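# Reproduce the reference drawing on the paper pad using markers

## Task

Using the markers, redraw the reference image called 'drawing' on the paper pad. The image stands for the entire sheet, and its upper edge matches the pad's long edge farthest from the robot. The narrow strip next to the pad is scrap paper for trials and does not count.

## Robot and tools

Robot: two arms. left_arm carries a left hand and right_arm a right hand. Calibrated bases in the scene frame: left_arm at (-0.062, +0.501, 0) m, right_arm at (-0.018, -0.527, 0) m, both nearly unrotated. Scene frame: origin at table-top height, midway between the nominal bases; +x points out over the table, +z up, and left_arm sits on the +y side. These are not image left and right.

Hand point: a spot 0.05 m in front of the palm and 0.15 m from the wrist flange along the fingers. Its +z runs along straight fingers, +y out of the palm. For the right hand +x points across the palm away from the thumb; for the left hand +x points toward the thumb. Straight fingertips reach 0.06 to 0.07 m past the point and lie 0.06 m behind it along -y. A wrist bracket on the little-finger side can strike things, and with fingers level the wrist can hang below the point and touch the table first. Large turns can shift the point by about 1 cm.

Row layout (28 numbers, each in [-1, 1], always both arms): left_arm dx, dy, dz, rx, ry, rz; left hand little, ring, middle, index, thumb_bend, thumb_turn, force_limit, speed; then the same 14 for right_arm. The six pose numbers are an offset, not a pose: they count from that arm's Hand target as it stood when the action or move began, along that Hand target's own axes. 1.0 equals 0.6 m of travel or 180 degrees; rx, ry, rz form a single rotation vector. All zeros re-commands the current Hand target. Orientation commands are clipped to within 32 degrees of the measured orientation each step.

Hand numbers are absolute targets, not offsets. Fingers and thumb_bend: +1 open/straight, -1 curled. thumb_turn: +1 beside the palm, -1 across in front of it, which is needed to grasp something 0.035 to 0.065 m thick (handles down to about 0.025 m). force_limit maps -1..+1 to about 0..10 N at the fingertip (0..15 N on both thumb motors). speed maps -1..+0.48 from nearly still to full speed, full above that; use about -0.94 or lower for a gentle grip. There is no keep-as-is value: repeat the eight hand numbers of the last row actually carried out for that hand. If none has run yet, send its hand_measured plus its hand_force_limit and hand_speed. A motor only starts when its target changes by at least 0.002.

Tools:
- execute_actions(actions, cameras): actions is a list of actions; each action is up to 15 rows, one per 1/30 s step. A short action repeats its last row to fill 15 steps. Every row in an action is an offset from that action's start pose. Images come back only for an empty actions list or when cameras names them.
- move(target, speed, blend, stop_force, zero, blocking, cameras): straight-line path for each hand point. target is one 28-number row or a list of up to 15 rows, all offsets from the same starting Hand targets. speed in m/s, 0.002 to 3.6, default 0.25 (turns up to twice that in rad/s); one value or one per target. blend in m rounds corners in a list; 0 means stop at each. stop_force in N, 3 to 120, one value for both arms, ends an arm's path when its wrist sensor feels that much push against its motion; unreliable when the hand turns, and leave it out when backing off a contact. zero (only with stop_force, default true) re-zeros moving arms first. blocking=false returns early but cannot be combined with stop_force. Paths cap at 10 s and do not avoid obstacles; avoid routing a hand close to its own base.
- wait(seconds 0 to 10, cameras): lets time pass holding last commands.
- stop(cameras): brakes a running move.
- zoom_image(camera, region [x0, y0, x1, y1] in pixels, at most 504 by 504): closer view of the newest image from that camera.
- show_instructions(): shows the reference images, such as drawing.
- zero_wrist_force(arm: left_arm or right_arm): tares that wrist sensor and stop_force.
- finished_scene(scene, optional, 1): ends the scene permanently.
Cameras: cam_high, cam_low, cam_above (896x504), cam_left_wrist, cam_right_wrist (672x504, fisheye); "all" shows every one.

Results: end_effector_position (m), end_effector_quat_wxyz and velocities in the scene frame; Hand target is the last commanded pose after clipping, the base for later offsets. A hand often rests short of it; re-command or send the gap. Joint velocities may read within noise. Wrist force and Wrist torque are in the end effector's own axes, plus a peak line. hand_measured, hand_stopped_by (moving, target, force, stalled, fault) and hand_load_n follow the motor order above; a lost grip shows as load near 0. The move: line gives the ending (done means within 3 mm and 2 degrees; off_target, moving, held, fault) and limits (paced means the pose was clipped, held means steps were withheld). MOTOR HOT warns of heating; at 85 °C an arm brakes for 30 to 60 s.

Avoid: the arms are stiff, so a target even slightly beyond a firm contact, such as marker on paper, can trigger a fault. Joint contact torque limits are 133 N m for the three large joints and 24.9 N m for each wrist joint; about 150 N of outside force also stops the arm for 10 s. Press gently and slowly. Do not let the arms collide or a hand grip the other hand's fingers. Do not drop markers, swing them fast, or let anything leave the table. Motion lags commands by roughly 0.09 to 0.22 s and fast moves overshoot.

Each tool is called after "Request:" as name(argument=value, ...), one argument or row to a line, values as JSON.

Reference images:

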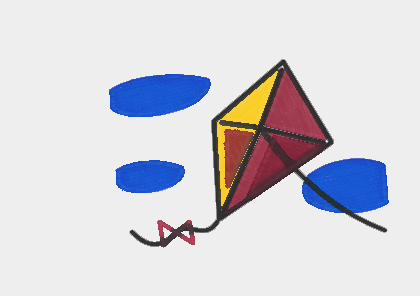

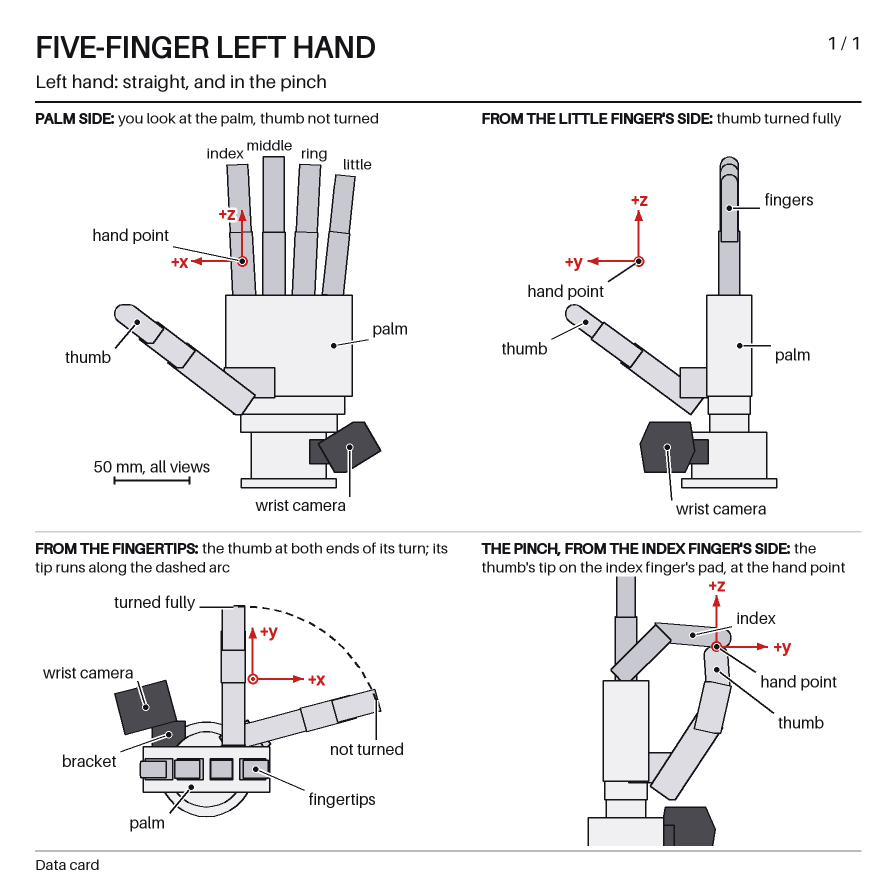

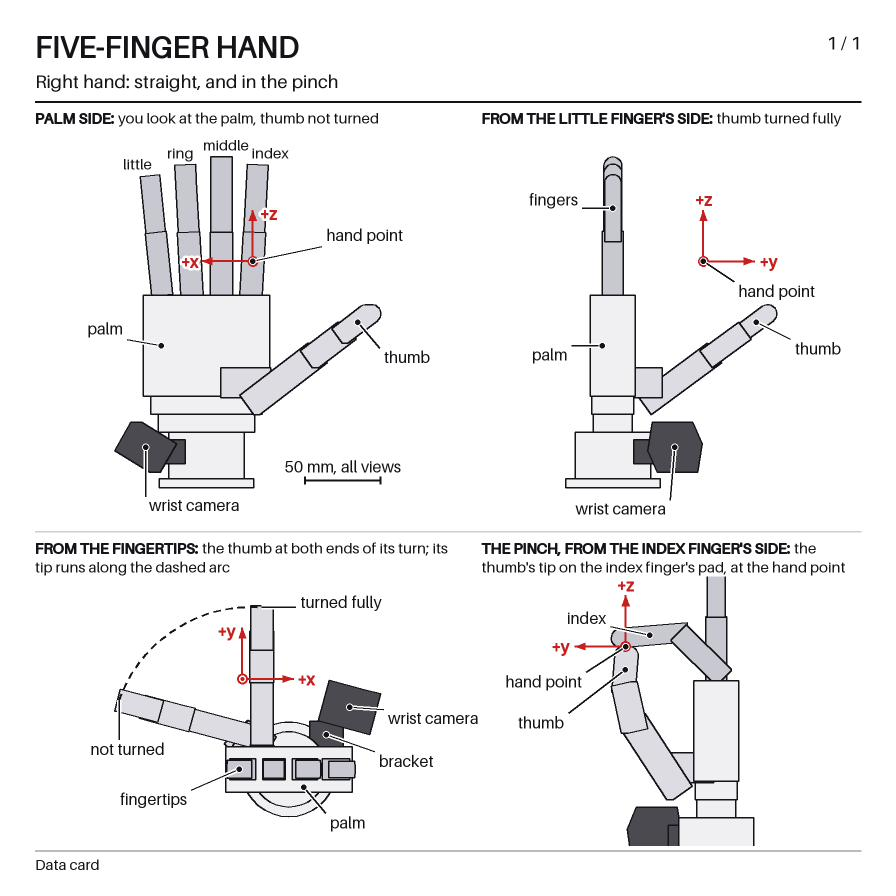

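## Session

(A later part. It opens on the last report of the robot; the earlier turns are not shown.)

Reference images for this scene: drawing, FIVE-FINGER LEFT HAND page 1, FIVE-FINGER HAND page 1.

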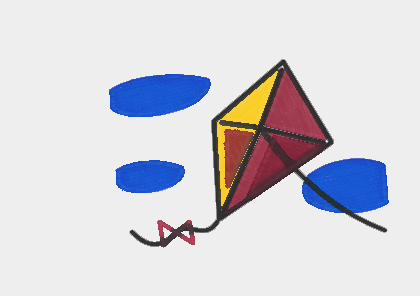

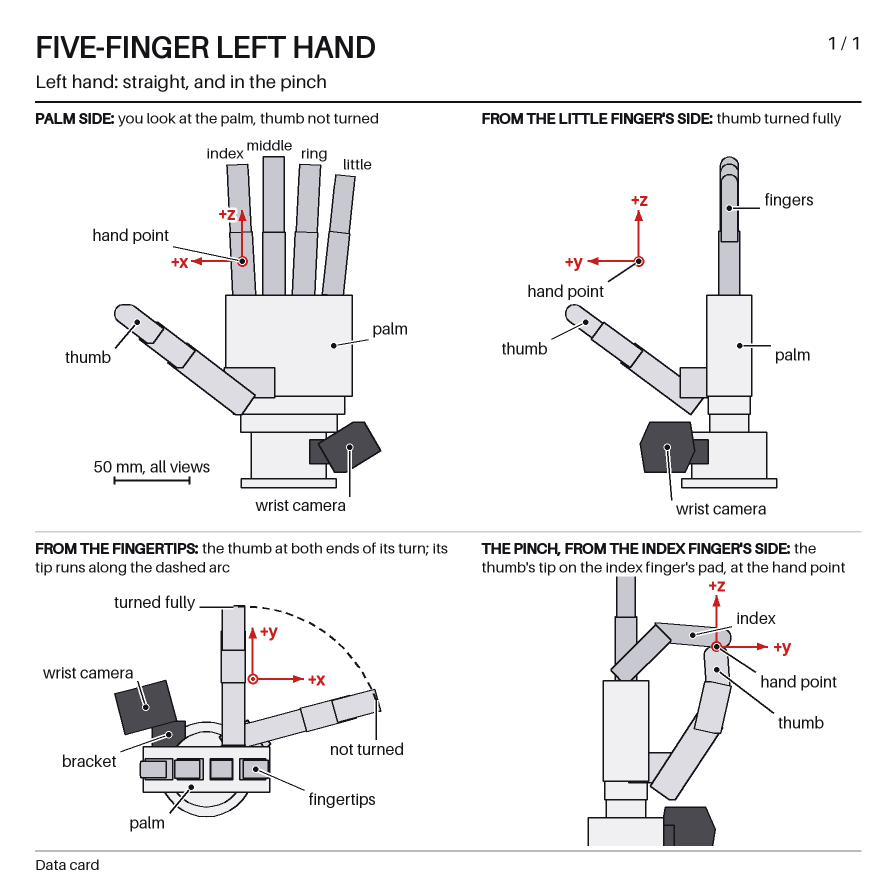

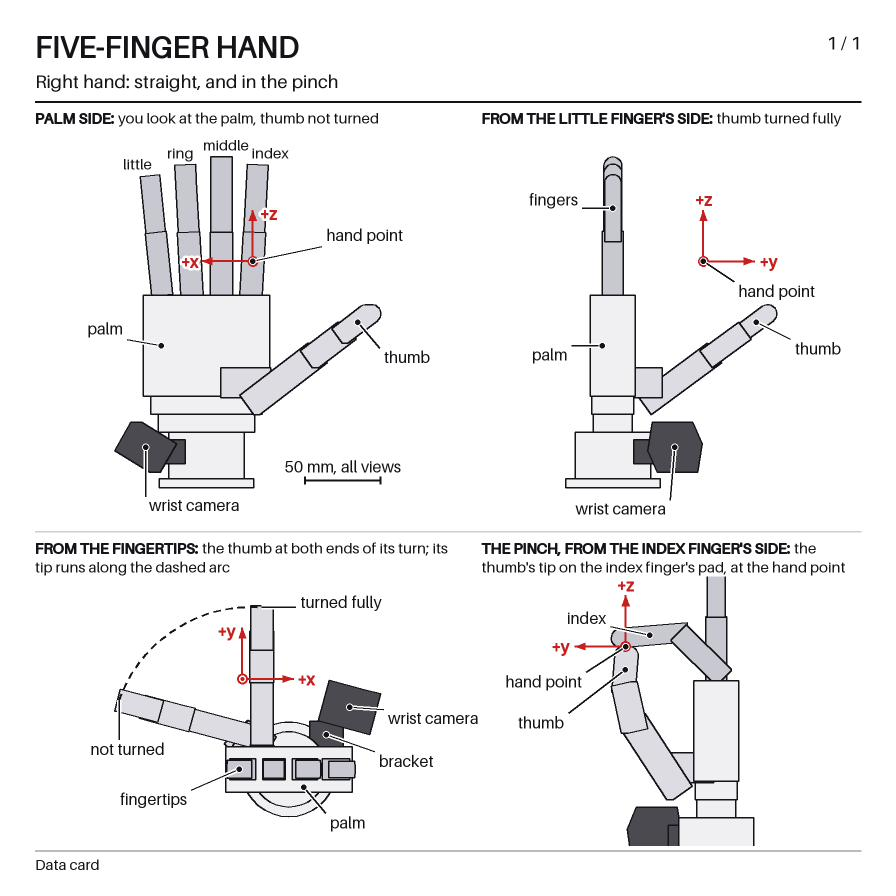

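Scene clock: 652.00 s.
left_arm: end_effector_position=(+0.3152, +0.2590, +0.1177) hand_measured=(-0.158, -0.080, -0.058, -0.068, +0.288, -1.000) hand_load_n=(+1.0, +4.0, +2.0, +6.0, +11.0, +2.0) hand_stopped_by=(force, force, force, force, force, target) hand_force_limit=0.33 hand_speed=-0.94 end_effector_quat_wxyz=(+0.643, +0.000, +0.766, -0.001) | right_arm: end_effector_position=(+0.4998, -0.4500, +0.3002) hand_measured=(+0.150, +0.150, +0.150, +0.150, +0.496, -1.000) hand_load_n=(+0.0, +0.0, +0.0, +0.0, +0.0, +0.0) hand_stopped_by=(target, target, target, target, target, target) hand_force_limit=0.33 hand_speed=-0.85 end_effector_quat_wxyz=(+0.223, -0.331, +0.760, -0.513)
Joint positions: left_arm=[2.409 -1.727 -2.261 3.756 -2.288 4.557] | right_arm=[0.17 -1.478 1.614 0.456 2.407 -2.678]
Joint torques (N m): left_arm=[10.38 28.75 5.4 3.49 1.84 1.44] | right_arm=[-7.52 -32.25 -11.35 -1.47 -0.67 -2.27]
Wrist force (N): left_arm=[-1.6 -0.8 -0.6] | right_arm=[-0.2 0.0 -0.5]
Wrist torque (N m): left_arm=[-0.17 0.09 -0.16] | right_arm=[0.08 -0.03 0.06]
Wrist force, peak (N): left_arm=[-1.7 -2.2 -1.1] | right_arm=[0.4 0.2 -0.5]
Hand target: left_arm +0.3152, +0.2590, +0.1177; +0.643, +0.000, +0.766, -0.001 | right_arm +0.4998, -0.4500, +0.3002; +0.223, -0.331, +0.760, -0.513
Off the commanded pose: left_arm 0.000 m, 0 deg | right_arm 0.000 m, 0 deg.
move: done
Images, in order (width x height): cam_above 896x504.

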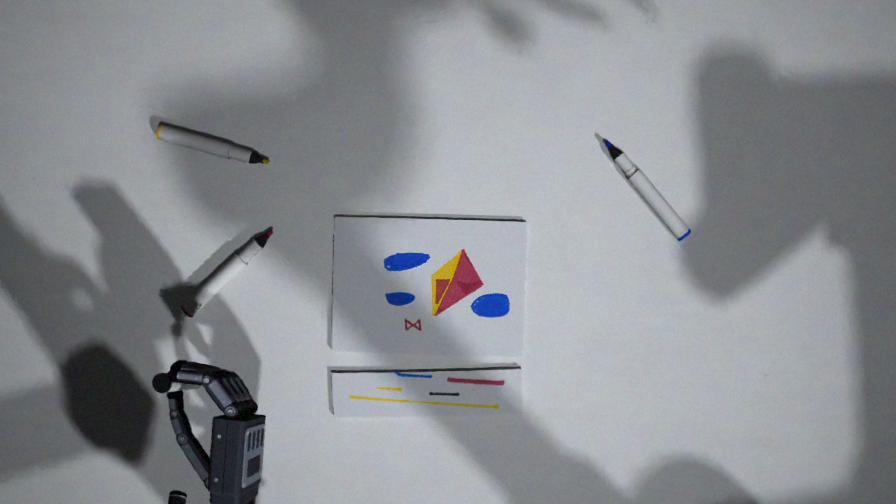

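Request:
move(
  target=[
    [-0.03395,-0.43875,0.26664,0,0,0,-0.3,-0.29,-0.28,-0.3,0.1,-1,0.33,-0.94,0,0,0,0,0,0,0.15,0.15,0.15,0.15,0.5,-1,0.33,-0.85],
    [-0.00111,-0.43875,0.27242,0,0,0,-0.3,-0.29,-0.28,-0.3,0.1,-1,0.33,-0.94,0,0,0,0,0,0,0.15,0.15,0.15,0.15,0.5,-1,0.33,-0.85],
  ],
  speed=[0.25,0.1],
  blend=[0.01,0],
  cameras=[],
)

Request:
move(
  target=[0.03284,0,0.00578,0,0,0,-0.3,-0.29,-0.28,-0.3,0.1,-1,0.33,-0.94,0,0,0,0,0,0,0.15,0.15,0.15,0.15,0.5,-1,0.33,-0.85],
  speed=0.006,
  stop_force=3,
  cameras=["cam_left_wrist"],
)

Scene clock: 656.20 s.
left_arm: end_effector_position=(+0.4761, -0.0044, +0.0903) hand_measured=(-0.158, -0.080, -0.058, -0.068, +0.288, -1.000) hand_load_n=(+1.0, +4.0, +2.0, +6.0, +11.0, +1.5) hand_stopped_by=(force, force, force, force, force, target) hand_force_limit=0.33 hand_speed=-0.94 end_effector_quat_wxyz=(+0.643, +0.000, +0.766, -0.001) | right_arm: end_effector_position=(+0.4998, -0.4500, +0.3002) hand_measured=(+0.150, +0.150, +0.150, +0.150, +0.496, -1.000) hand_load_n=(+0.0, +0.0, +0.0, +0.0, +0.0, +0.0) hand_stopped_by=(target, target, target, target, target, target) hand_force_limit=0.33 hand_speed=-0.85 end_effector_quat_wxyz=(+0.223, -0.331, +0.760, -0.513)
Joint positions: left_arm=[2.264 -2.387 -1.27 3.389 -2.428 4.507] | right_arm=[0.17 -1.478 1.614 0.456 2.407 -2.678]
Joint torques (N m): left_arm=[-10.5 39.12 22.71 3.18 -2.96 -1.39] | right_arm=[-7.59 -33.05 -11.08 -1.62 -0.68 -2.35]
Wrist force (N): left_arm=[-1.3 -0.7 -0.5] | right_arm=[-0.1 -0.1 -0.5]
Wrist torque (N m): left_arm=[-0.15 0.02 -0.04] | right_arm=[0.05 -0.05 0.06]
Wrist force, peak (N): left_arm=[-1.7 -1.8 -0.1] | right_arm=[0.1 0.4 -0.6]
Hand target: left_arm +0.4761, -0.0044, +0.0902; +0.643, +0.000, +0.766, -0.001 | right_arm +0.4998, -0.4500, +0.3002; +0.223, -0.331, +0.760, -0.513
Off the commanded pose: left_arm 0.000 m, 0 deg | right_arm 0.000 m, 0 deg.
move: done
No camera images: "cameras" was empty.

Scene clock: 659.47 s.
left_arm: end_effector_position=(+0.4761, -0.0044, +0.0780) hand_measured=(-0.158, -0.080, -0.058, -0.068, +0.288, -1.000) hand_load_n=(+1.0, +4.5, +2.0, +5.5, +11.0, +1.0) hand_stopped_by=(force, force, force, force, force, target) hand_force_limit=0.33 hand_speed=-0.94 end_effector_quat_wxyz=(+0.643, +0.000, +0.766, -0.001) | right_arm: end_effector_position=(+0.4998, -0.4500, +0.3002) hand_measured=(+0.150, +0.150, +0.150, +0.150, +0.496, -1.000) hand_load_n=(+0.0, +0.0, +0.0, +0.0, +0.0, +0.0) hand_stopped_by=(target, target, target, target, target, target) hand_force_limit=0.33 hand_speed=-0.85 end_effector_quat_wxyz=(+0.223, -0.331, +0.760, -0.513)
Joint positions: left_arm=[2.264 -2.402 -1.277 3.412 -2.428 4.507] | right_arm=[0.17 -1.478 1.614 0.456 2.407 -2.678]
Joint torques (N m): left_arm=[-10.15 55.76 22.08 -3.09 -1.98 -1.29] | right_arm=[-7.46 -32.31 -11.07 -1.53 -0.9 -2.39]
Wrist force (N): left_arm=[-4.5 -0.7 -0.5] | right_arm=[0.2 0.3 -0.3]
Wrist torque (N m): left_arm=[-0.13 -0.03 0.00] | right_arm=[0.10 -0.09 0.09]
Wrist force, peak (N): left_arm=[-5.9 -0.7 -0.9] | right_arm=[0.1 0.3 -0.6]
Hand target: left_arm +0.4761, -0.0044, +0.0780; +0.643, +0.000, +0.766, -0.001 (not the last commanded pose) | right_arm +0.4998, -0.4500, +0.3002; +0.223, -0.331, +0.760, -0.513
Off the commanded pose: left_arm 0.008 m, 0 deg | right_arm 0.000 m, 0 deg.
move: contact (left_arm)
Images, in order (width x height): cam_left_wrist 672x504.

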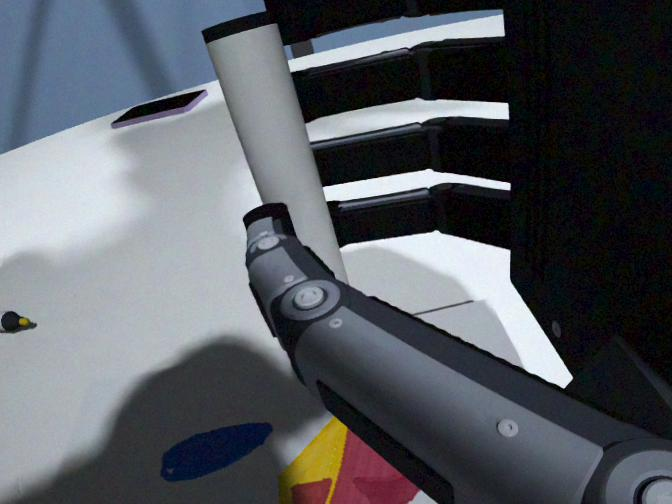

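Request:
move(
  target=[
    [-0.00049,0,-0.00009,0,0,0,-0.3,-0.29,-0.28,-0.3,0.1,-1,0.33,-0.94,0,0,0,0,0,0,0.15,0.15,0.15,0.15,0.5,-1,0.33,-0.85],
    [0.01082,-0.04344,-0.0636,0,0,0,-0.3,-0.29,-0.28,-0.3,0.1,-1,0.33,-0.94,0,0,0,0,0,0,0.15,0.15,0.15,0.15,0.5,-1,0.33,-0.85],
    [0.02277,0.04562,-0.13067,0,0,0,-0.3,-0.29,-0.28,-0.3,0.1,-1,0.33,-0.94,0,0,0,0,0,0,0.15,0.15,0.15,0.15,0.5,-1,0.33,-0.85],
  ],
  speed=[0.02,0.05,0.05],
  blend=[0,0.0005,0],
  cameras=[],
)

Scene clock: 663.70 s.
left_arm: end_effector_position=(+0.3966, +0.0230, +0.0781) hand_measured=(-0.158, -0.080, -0.058, -0.068, +0.288, -1.000) hand_load_n=(+1.0, +4.0, +2.0, +6.0, +11.0, +1.5) hand_stopped_by=(force, force, force, force, force, target) hand_force_limit=0.33 hand_speed=-0.94 end_effector_quat_wxyz=(+0.643, +0.000, +0.766, -0.001) | right_arm: end_effector_position=(+0.4998, -0.4500, +0.3002) hand_measured=(+0.150, +0.150, +0.150, +0.150, +0.496, -1.000) hand_load_n=(+0.0, +0.0, +0.5, +0.0, +0.0, +0.0) hand_stopped_by=(target, target, target, target, target, target) hand_force_limit=0.33 hand_speed=-0.85 end_effector_quat_wxyz=(+0.223, -0.331, +0.760, -0.513)
Joint positions: left_arm=[2.186 -2.289 -1.496 3.49 -2.503 4.472] | right_arm=[0.17 -1.478 1.614 0.456 2.407 -2.678]
Joint torques (N m): left_arm=[-10.71 52.76 7.07 2.7 -0.19 1.54] | right_arm=[-7.43 -31.92 -10.63 -1.56 -0.72 -2.36]
Wrist force (N): left_arm=[-1.8 -1.0 -0.6] | right_arm=[0.2 0.1 -0.3]
Wrist torque (N m): left_arm=[-0.15 -0.07 -0.06] | right_arm=[0.08 -0.10 0.09]
Wrist force, peak (N): left_arm=[-4.7 -0.9 -0.7] | right_arm=[0.0 0.3 -0.6]
Hand target: left_arm +0.3966, +0.0230, +0.0781; +0.643, +0.000, +0.766, -0.001 | right_arm +0.4998, -0.4500, +0.3002; +0.223, -0.331, +0.760, -0.513
Off the commanded pose: left_arm 0.000 m, 0 deg | right_arm 0.000 m, 0 deg.
move: done
No camera images: "cameras" was empty.

Request:
move(
  target=[
    [0.00033,0,0.00006,0,0,0,-0.3,-0.29,-0.28,-0.3,0.1,-1,0.33,-0.94,0,0,0,0,0,0,0.15,0.15,0.15,0.15,0.5,-1,0.33,-0.85],
    [-0.01392,0.00923,0.07925,0,0,0,-0.3,-0.29,-0.28,-0.3,0.1,-1,0.33,-0.94,0,0,0,0,0,0,0.15,0.15,0.15,0.15,0.5,-1,0.33,-0.85],
    [-0.02321,-0.04562,0.13058,0,0,0,-0.3,-0.29,-0.28,-0.3,0.1,-1,0.33,-0.94,0,0,0,0,0,0,0.15,0.15,0.15,0.15,0.5,-1,0.33,-0.85],
    [-0.03963,-0.04562,0.12769,0,0,0,-0.3,-0.29,-0.28,-0.3,0.1,-1,0.33,-0.94,0,0,0,0,0,0,0.15,0.15,0.15,0.15,0.5,-1,0.33,-0.85],
    [-0.1,0.1,0.1,0,0,0,-0.3,-0.29,-0.28,-0.3,0.1,-1,0.33,-0.94,0,0,0,0,0,0,0.15,0.15,0.15,0.15,0.5,-1,0.33,-0.85],
    [-0.08,0.40,0.0,0,0,0,-0.3,-0.29,-0.28,-0.3,0.1,-1,0.33,-0.94,0,0,0,0,0,0,0.15,0.15,0.15,0.15,0.5,-1,0.33,-0.85],
  ],
  speed=[0.02,0.05,0.05,0.05,0.25,0.3],
  blend=[0,0.0005,0,0.003,0.02,0],
  cameras=["cam_above"],
)

Request:
zoom_image(
  camera="cam_above",
  region=[320, 200, 540, 370],
)

Request:
zoom_image(
  camera="cam_above",
  region=[420, 236, 500, 326],
)

Scene clock: 669.27 s.
left_arm: end_effector_position=(+0.4051, +0.2630, +0.1251) hand_measured=(-0.158, -0.080, -0.058, -0.068, +0.288, -1.000) hand_load_n=(+1.0, +4.0, +2.0, +5.5, +11.0, +1.5) hand_stopped_by=(force, force, force, force, force, target) hand_force_limit=0.33 hand_speed=-0.94 end_effector_quat_wxyz=(+0.643, +0.000, +0.766, -0.001) | right_arm: end_effector_position=(+0.4998, -0.4500, +0.3002) hand_measured=(+0.150, +0.150, +0.150, +0.150, +0.496, -1.000) hand_load_n=(-0.5, +0.0, +0.0, +0.0, +0.0, +0.0) hand_stopped_by=(target, target, target, target, target, target) hand_force_limit=0.33 hand_speed=-0.85 end_effector_quat_wxyz=(+0.223, -0.331, +0.760, -0.513)
Joint positions: left_arm=[2.584 -1.796 -2.141 3.733 -2.117 4.604] | right_arm=[0.17 -1.478 1.614 0.456 2.407 -2.678]
Joint torques (N m): left_arm=[11.35 32.65 5.75 3.64 2.31 1.48] | right_arm=[-7.76 -32.34 -10.31 -1.55 -0.73 -2.19]
Wrist force (N): left_arm=[-1.5 -1.1 -0.3] | right_arm=[0.0 0.0 -0.5]
Wrist torque (N m): left_arm=[-0.22 0.08 -0.16] | right_arm=[0.08 -0.06 0.07]
Wrist force, peak (N): left_arm=[-2.5 -1.1 -1.8] | right_arm=[0.2 0.2 -0.7]
Hand target: left_arm +0.4051, +0.2630, +0.1251; +0.643, +0.000, +0.766, -0.001 | right_arm +0.4998, -0.4500, +0.3002; +0.223, -0.331, +0.760, -0.513
Off the commanded pose: left_arm 0.000 m, 0 deg | right_arm 0.000 m, 0 deg.
move: done
Images, in order (width x height): cam_above 896x504.

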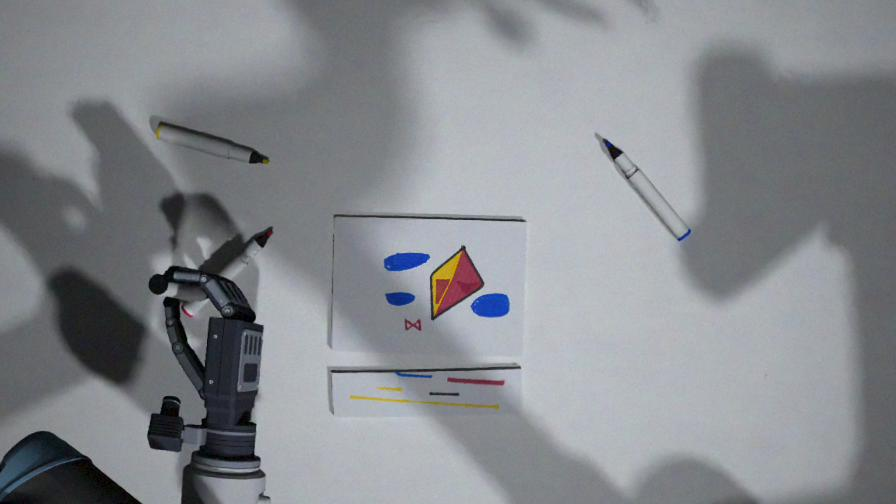

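Scaled by 2.291 from the camera's 896x504 image, which has a finer 1280x720 frame.

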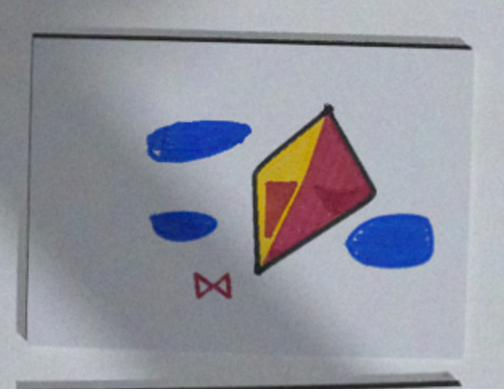

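Scaled by 5.600 from the camera's 896x504 image, which has a finer 1280x720 frame.

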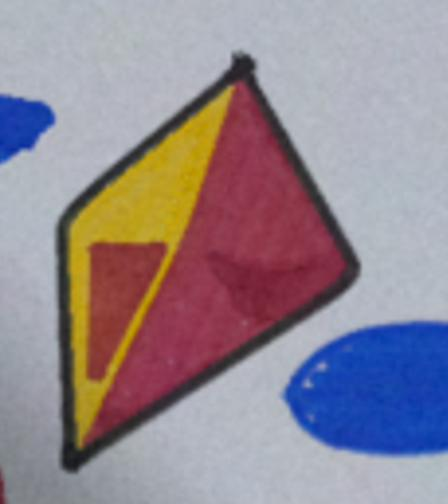

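Request:
move(
  target=[
    [0.02972,-0.394,0.07244,0,0,0,-0.3,-0.29,-0.28,-0.3,0.1,-1,0.33,-0.94,0,0,0,0,0,0,0.15,0.15,0.15,0.15,0.5,-1,0.33,-0.85],
    [0.04909,-0.394,0.07586,0,0,0,-0.3,-0.29,-0.28,-0.3,0.1,-1,0.33,-0.94,0,0,0,0,0,0,0.15,0.15,0.15,0.15,0.5,-1,0.33,-0.85],
    [0.06559,-0.394,0.07877,0,0,0,-0.3,-0.29,-0.28,-0.3,0.1,-1,0.33,-0.94,0,0,0,0,0,0,0.15,0.15,0.15,0.15,0.5,-1,0.33,-0.85],
    [0.06641,-0.43096,0.07427,0,0,0,-0.3,-0.29,-0.28,-0.3,0.1,-1,0.33,-0.94,0,0,0,0,0,0,0.15,0.15,0.15,0.15,0.5,-1,0.33,-0.85],
    [0.06771,-0.48807,0.06719,0,0,0,-0.3,-0.29,-0.28,-0.3,0.1,-1,0.33,-0.94,0,0,0,0,0,0,0.15,0.15,0.15,0.15,0.5,-1,0.33,-0.85],
  ],
  speed=[0.25,0.1,0.015,0.05,0.05],
  blend=[0.01,0,0,0.001,0],
  cameras=[],
)

Scene clock: 675.33 s.
left_arm: end_effector_position=(+0.4375, -0.0298, +0.0784) hand_measured=(-0.158, -0.080, -0.058, -0.068, +0.288, -1.000) hand_load_n=(+1.0, +4.0, +2.0, +6.0, +11.5, +2.0) hand_stopped_by=(force, force, force, force, force, target) hand_force_limit=0.33 hand_speed=-0.94 end_effector_quat_wxyz=(+0.643, +0.000, +0.766, -0.001) | right_arm: end_effector_position=(+0.4998, -0.4500, +0.3002) hand_measured=(+0.150, +0.150, +0.150, +0.150, +0.496, -1.000) hand_load_n=(+0.0, +0.0, +0.0, +0.0, +0.0, +0.0) hand_stopped_by=(target, target, target, target, target, target) hand_force_limit=0.33 hand_speed=-0.85 end_effector_quat_wxyz=(+0.223, -0.331, +0.760, -0.513)
Joint positions: left_arm=[2.191 -2.421 -1.241 3.369 -2.499 4.474] | right_arm=[0.17 -1.478 1.614 0.456 2.407 -2.678]
Joint torques (N m): left_arm=[-10.38 40.4 24.68 -2.72 -2.98 -1.44] | right_arm=[-8.34 -31.71 -10.6 -1.65 -0.69 -2.15]
Wrist force (N): left_arm=[-1.4 -0.5 -0.7] | right_arm=[0.0 0.1 -0.3]
Wrist torque (N m): left_arm=[-0.12 0.01 -0.06] | right_arm=[0.07 -0.07 0.07]
Wrist force, peak (N): left_arm=[-1.7 -2.1 -0.8] | right_arm=[0.1 0.4 -0.7]
Hand target: left_arm +0.4375, -0.0299, +0.0784; +0.643, +0.000, +0.766, -0.001 | right_arm +0.4998, -0.4500, +0.3002; +0.223, -0.331, +0.760, -0.513
Off the commanded pose: left_arm 0.000 m, 0 deg | right_arm 0.000 m, 0 deg.
move: done; blend cut to 0.0059 m at target 1
No camera images: "cameras" was empty.

Request:
move(
  target=[
    [0.00049,0,0.00009,0,0,0,-0.3,-0.29,-0.28,-0.3,0.1,-1,0.33,-0.94,0,0,0,0,0,0,0.15,0.15,0.15,0.15,0.5,-1,0.33,-0.85],
    [-0.00086,0.05712,0.00715,0,0,0,-0.3,-0.29,-0.28,-0.3,0.1,-1,0.33,-0.94,0,0,0,0,0,0,0.15,0.15,0.15,0.15,0.5,-1,0.33,-0.85],
    [-0.00175,0.09407,0.01167,0,0,0,-0.3,-0.29,-0.28,-0.3,0.1,-1,0.33,-0.94,0,0,0,0,0,0,0.15,0.15,0.15,0.15,0.5,-1,0.33,-0.85],
  ],
  speed=[0.02,0.05,0.05],
  blend=[0,0.001,0],
  cameras=[],
)

Scene clock: 678.43 s.
left_arm: end_effector_position=(+0.4446, +0.0265, +0.0782) hand_measured=(-0.158, -0.080, -0.058, -0.068, +0.288, -1.000) hand_load_n=(+1.0, +4.5, +2.5, +5.5, +11.0, +1.5) hand_stopped_by=(force, force, force, force, force, target) hand_force_limit=0.33 hand_speed=-0.94 end_effector_quat_wxyz=(+0.643, +0.000, +0.766, -0.001) | right_arm: end_effector_position=(+0.4998, -0.4500, +0.3002) hand_measured=(+0.150, +0.150, +0.150, +0.150, +0.496, -1.000) hand_load_n=(+0.0, +0.0, +0.0, +0.0, +0.0, +0.5) hand_stopped_by=(target, target, target, target, target, target) hand_force_limit=0.33 hand_speed=-0.85 end_effector_quat_wxyz=(+0.223, -0.331, +0.760, -0.513)
Joint positions: left_arm=[2.257 -2.316 -1.442 3.488 -2.435 4.504] | right_arm=[0.17 -1.478 1.614 0.456 2.407 -2.678]
Joint torques (N m): left_arm=[11.89 54.63 8.22 3.16 1.78 1.52] | right_arm=[-7.09 -31.01 -11.16 -1.61 -0.58 -2.22]
Wrist force (N): left_arm=[-1.4 -0.9 -0.7] | right_arm=[0.1 0.1 -0.5]
Wrist torque (N m): left_arm=[-0.15 -0.03 -0.15] | right_arm=[0.09 -0.08 0.08]
Wrist force, peak (N): left_arm=[-3.5 -1.9 -0.7] | right_arm=[-0.2 0.2 -0.7]
Hand target: left_arm +0.4446, +0.0266, +0.0782; +0.643, +0.000, +0.766, -0.001 | right_arm +0.4998, -0.4500, +0.3002; +0.223, -0.331, +0.760, -0.513
Off the commanded pose: left_arm 0.000 m, 0 deg | right_arm 0.000 m, 0 deg.
move: done
No camera images: "cameras" was empty.

Request:
move(
  target=[
    [-0.01313,0,-0.00231,0,0,0,-0.3,-0.29,-0.28,-0.3,0.1,-1,0.33,-0.94,0,0,0,0,0,0,0.15,0.15,0.15,0.15,0.5,-1,0.33,-0.85],
    [-0.02165,-0.05133,0.04604,0,0,0,-0.3,-0.29,-0.28,-0.3,0.1,-1,0.33,-0.94,0,0,0,0,0,0,0.15,0.15,0.15,0.15,0.5,-1,0.33,-0.85],
    [-0.00861,-0.05133,0.04834,0,0,0,-0.3,-0.29,-0.28,-0.3,0.1,-1,0.33,-0.94,0,0,0,0,0,0,0.15,0.15,0.15,0.15,0.5,-1,0.33,-0.85],
    [0.00127,-0.03697,-0.00476,0,0,0,-0.3,-0.29,-0.28,-0.3,0.1,-1,0.33,-0.94,0,0,0,0,0,0,0.15,0.15,0.15,0.15,0.5,-1,0.33,-0.85],
    [0.01396,-0.00657,-0.07634,0,0,0,-0.3,-0.29,-0.28,-0.3,0.1,-1,0.33,-0.94,0,0,0,0,0,0,0.15,0.15,0.15,0.15,0.5,-1,0.33,-0.85],
  ],
  speed=[0.06,0.1,0.015,0.05,0.05],
  blend=[0.003,0,0,0.0005,0],
  cameras=[],
)

Request:
move(
  target=[
    [-0.01642,0,-0.00289,0,0,0,-0.3,-0.29,-0.28,-0.3,0.1,-1,0.33,-0.94,0,0,0,0,0,0,0.15,0.15,0.15,0.15,0.5,-1,0.33,-0.85],
    [-0.065,0.1,-0.01,0,0,0,-0.3,-0.29,-0.28,-0.3,0.1,-1,0.33,-0.94,0,0,0,0,0,0,0.15,0.15,0.15,0.15,0.5,-1,0.33,-0.85],
    [-0.08,0.4,-0.01,0,0,0,-0.3,-0.29,-0.28,-0.3,0.1,-1,0.33,-0.94,0,0,0,0,0,0,0.15,0.15,0.15,0.15,0.5,-1,0.33,-0.85],
  ],
  speed=[0.06,0.25,0.3],
  blend=[0.003,0.02,0],
  cameras=["cam_above"],
)

Request:
zoom_image(
  camera="cam_above",
  region=[420, 236, 500, 326],
)

Scene clock: 683.60 s.
left_arm: end_effector_position=(+0.3981, +0.0226, +0.0779) hand_measured=(-0.158, -0.080, -0.058, -0.068, +0.288, -1.000) hand_load_n=(+0.5, +4.0, +2.5, +6.5, +10.5, +1.5) hand_stopped_by=(force, force, force, force, force, target) hand_force_limit=0.33 hand_speed=-0.94 end_effector_quat_wxyz=(+0.643, +0.000, +0.766, -0.001) | right_arm: end_effector_position=(+0.4998, -0.4500, +0.3002) hand_measured=(+0.150, +0.150, +0.150, +0.150, +0.496, -1.000) hand_load_n=(+0.0, +0.0, +0.0, +0.0, +0.0, +0.0) hand_stopped_by=(target, target, target, target, target, target) hand_force_limit=0.33 hand_speed=-0.85 end_effector_quat_wxyz=(+0.223, -0.331, +0.760, -0.513)
Joint positions: left_arm=[2.188 -2.291 -1.493 3.489 -2.501 4.473] | right_arm=[0.17 -1.478 1.614 0.456 2.407 -2.678]
Joint torques (N m): left_arm=[-10.22 51.63 6.22 2.65 -2.92 -1.51] | right_arm=[-7.47 -33.25 -11.22 -1.59 -0.62 -2.3]
Wrist force (N): left_arm=[-3.8 -1.3 -0.6] | right_arm=[0.1 0.0 -0.5]
Wrist torque (N m): left_arm=[-0.17 -0.06 -0.04] | right_arm=[0.08 -0.07 0.07]
Wrist force, peak (N): left_arm=[-4.3 -1.3 -0.5] | right_arm=[0.3 0.2 -0.6]
Hand target: left_arm +0.3981, +0.0227, +0.0779; +0.643, +0.000, +0.766, -0.001 | right_arm +0.4998, -0.4500, +0.3002; +0.223, -0.331, +0.760, -0.513
Off the commanded pose: left_arm 0.000 m, 0 deg | right_arm 0.000 m, 0 deg.
move: done
No camera images: "cameras" was empty.

Scene clock: 685.33 s.
left_arm: end_effector_position=(+0.4007, +0.2627, +0.1260) hand_measured=(-0.158, -0.080, -0.058, -0.068, +0.288, -1.000) hand_load_n=(+1.0, +4.5, +2.5, +6.0, +11.5, +2.0) hand_stopped_by=(force, force, force, force, force, target) hand_force_limit=0.33 hand_speed=-0.94 end_effector_quat_wxyz=(+0.643, +0.000, +0.766, -0.001) | right_arm: end_effector_position=(+0.4998, -0.4500, +0.3002) hand_measured=(+0.150, +0.150, +0.150, +0.150, +0.496, -1.000) hand_load_n=(+0.0, +0.0, +0.0, +0.0, +0.0, +0.0) hand_stopped_by=(target, target, target, target, target, target) hand_force_limit=0.33 hand_speed=-0.85 end_effector_quat_wxyz=(+0.223, -0.331, +0.760, -0.513)
Joint positions: left_arm=[2.577 -1.79 -2.147 3.731 -2.124 4.602] | right_arm=[0.17 -1.478 1.614 0.456 2.407 -2.678]
Joint torques (N m): left_arm=[11.48 33.42 6.85 3.72 2 1.42] | right_arm=[-7.88 -32.8 -11.25 -1.55 -0.71 -2.22]
Wrist force (N): left_arm=[-1.1 -1.1 -0.4] | right_arm=[-0.1 0.3 -0.6]
Wrist torque (N m): left_arm=[-0.21 0.03 -0.14] | right_arm=[0.12 -0.05 0.08]
Wrist force, peak (N): left_arm=[-3.1 -1.1 -0.5] | right_arm=[0.1 0.3 -0.7]
Hand target: left_arm +0.4007, +0.2627, +0.1260; +0.643, +0.000, +0.766, -0.001 | right_arm +0.4998, -0.4500, +0.3002; +0.223, -0.331, +0.760, -0.513
Off the commanded pose: left_arm 0.000 m, 0 deg | right_arm 0.000 m, 0 deg.
move: done
Images, in order (width x height): cam_above 896x504.

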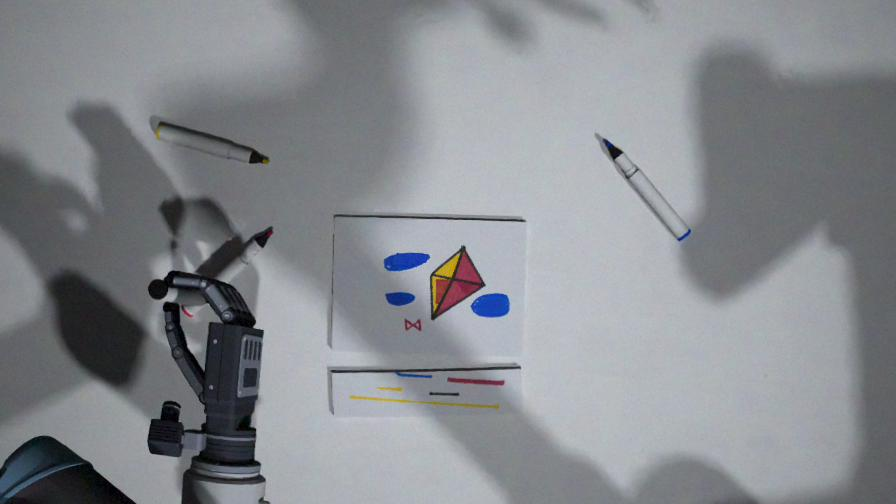

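Scaled by 5.600 from the camera's 896x504 image, which has a finer 1280x720 frame.

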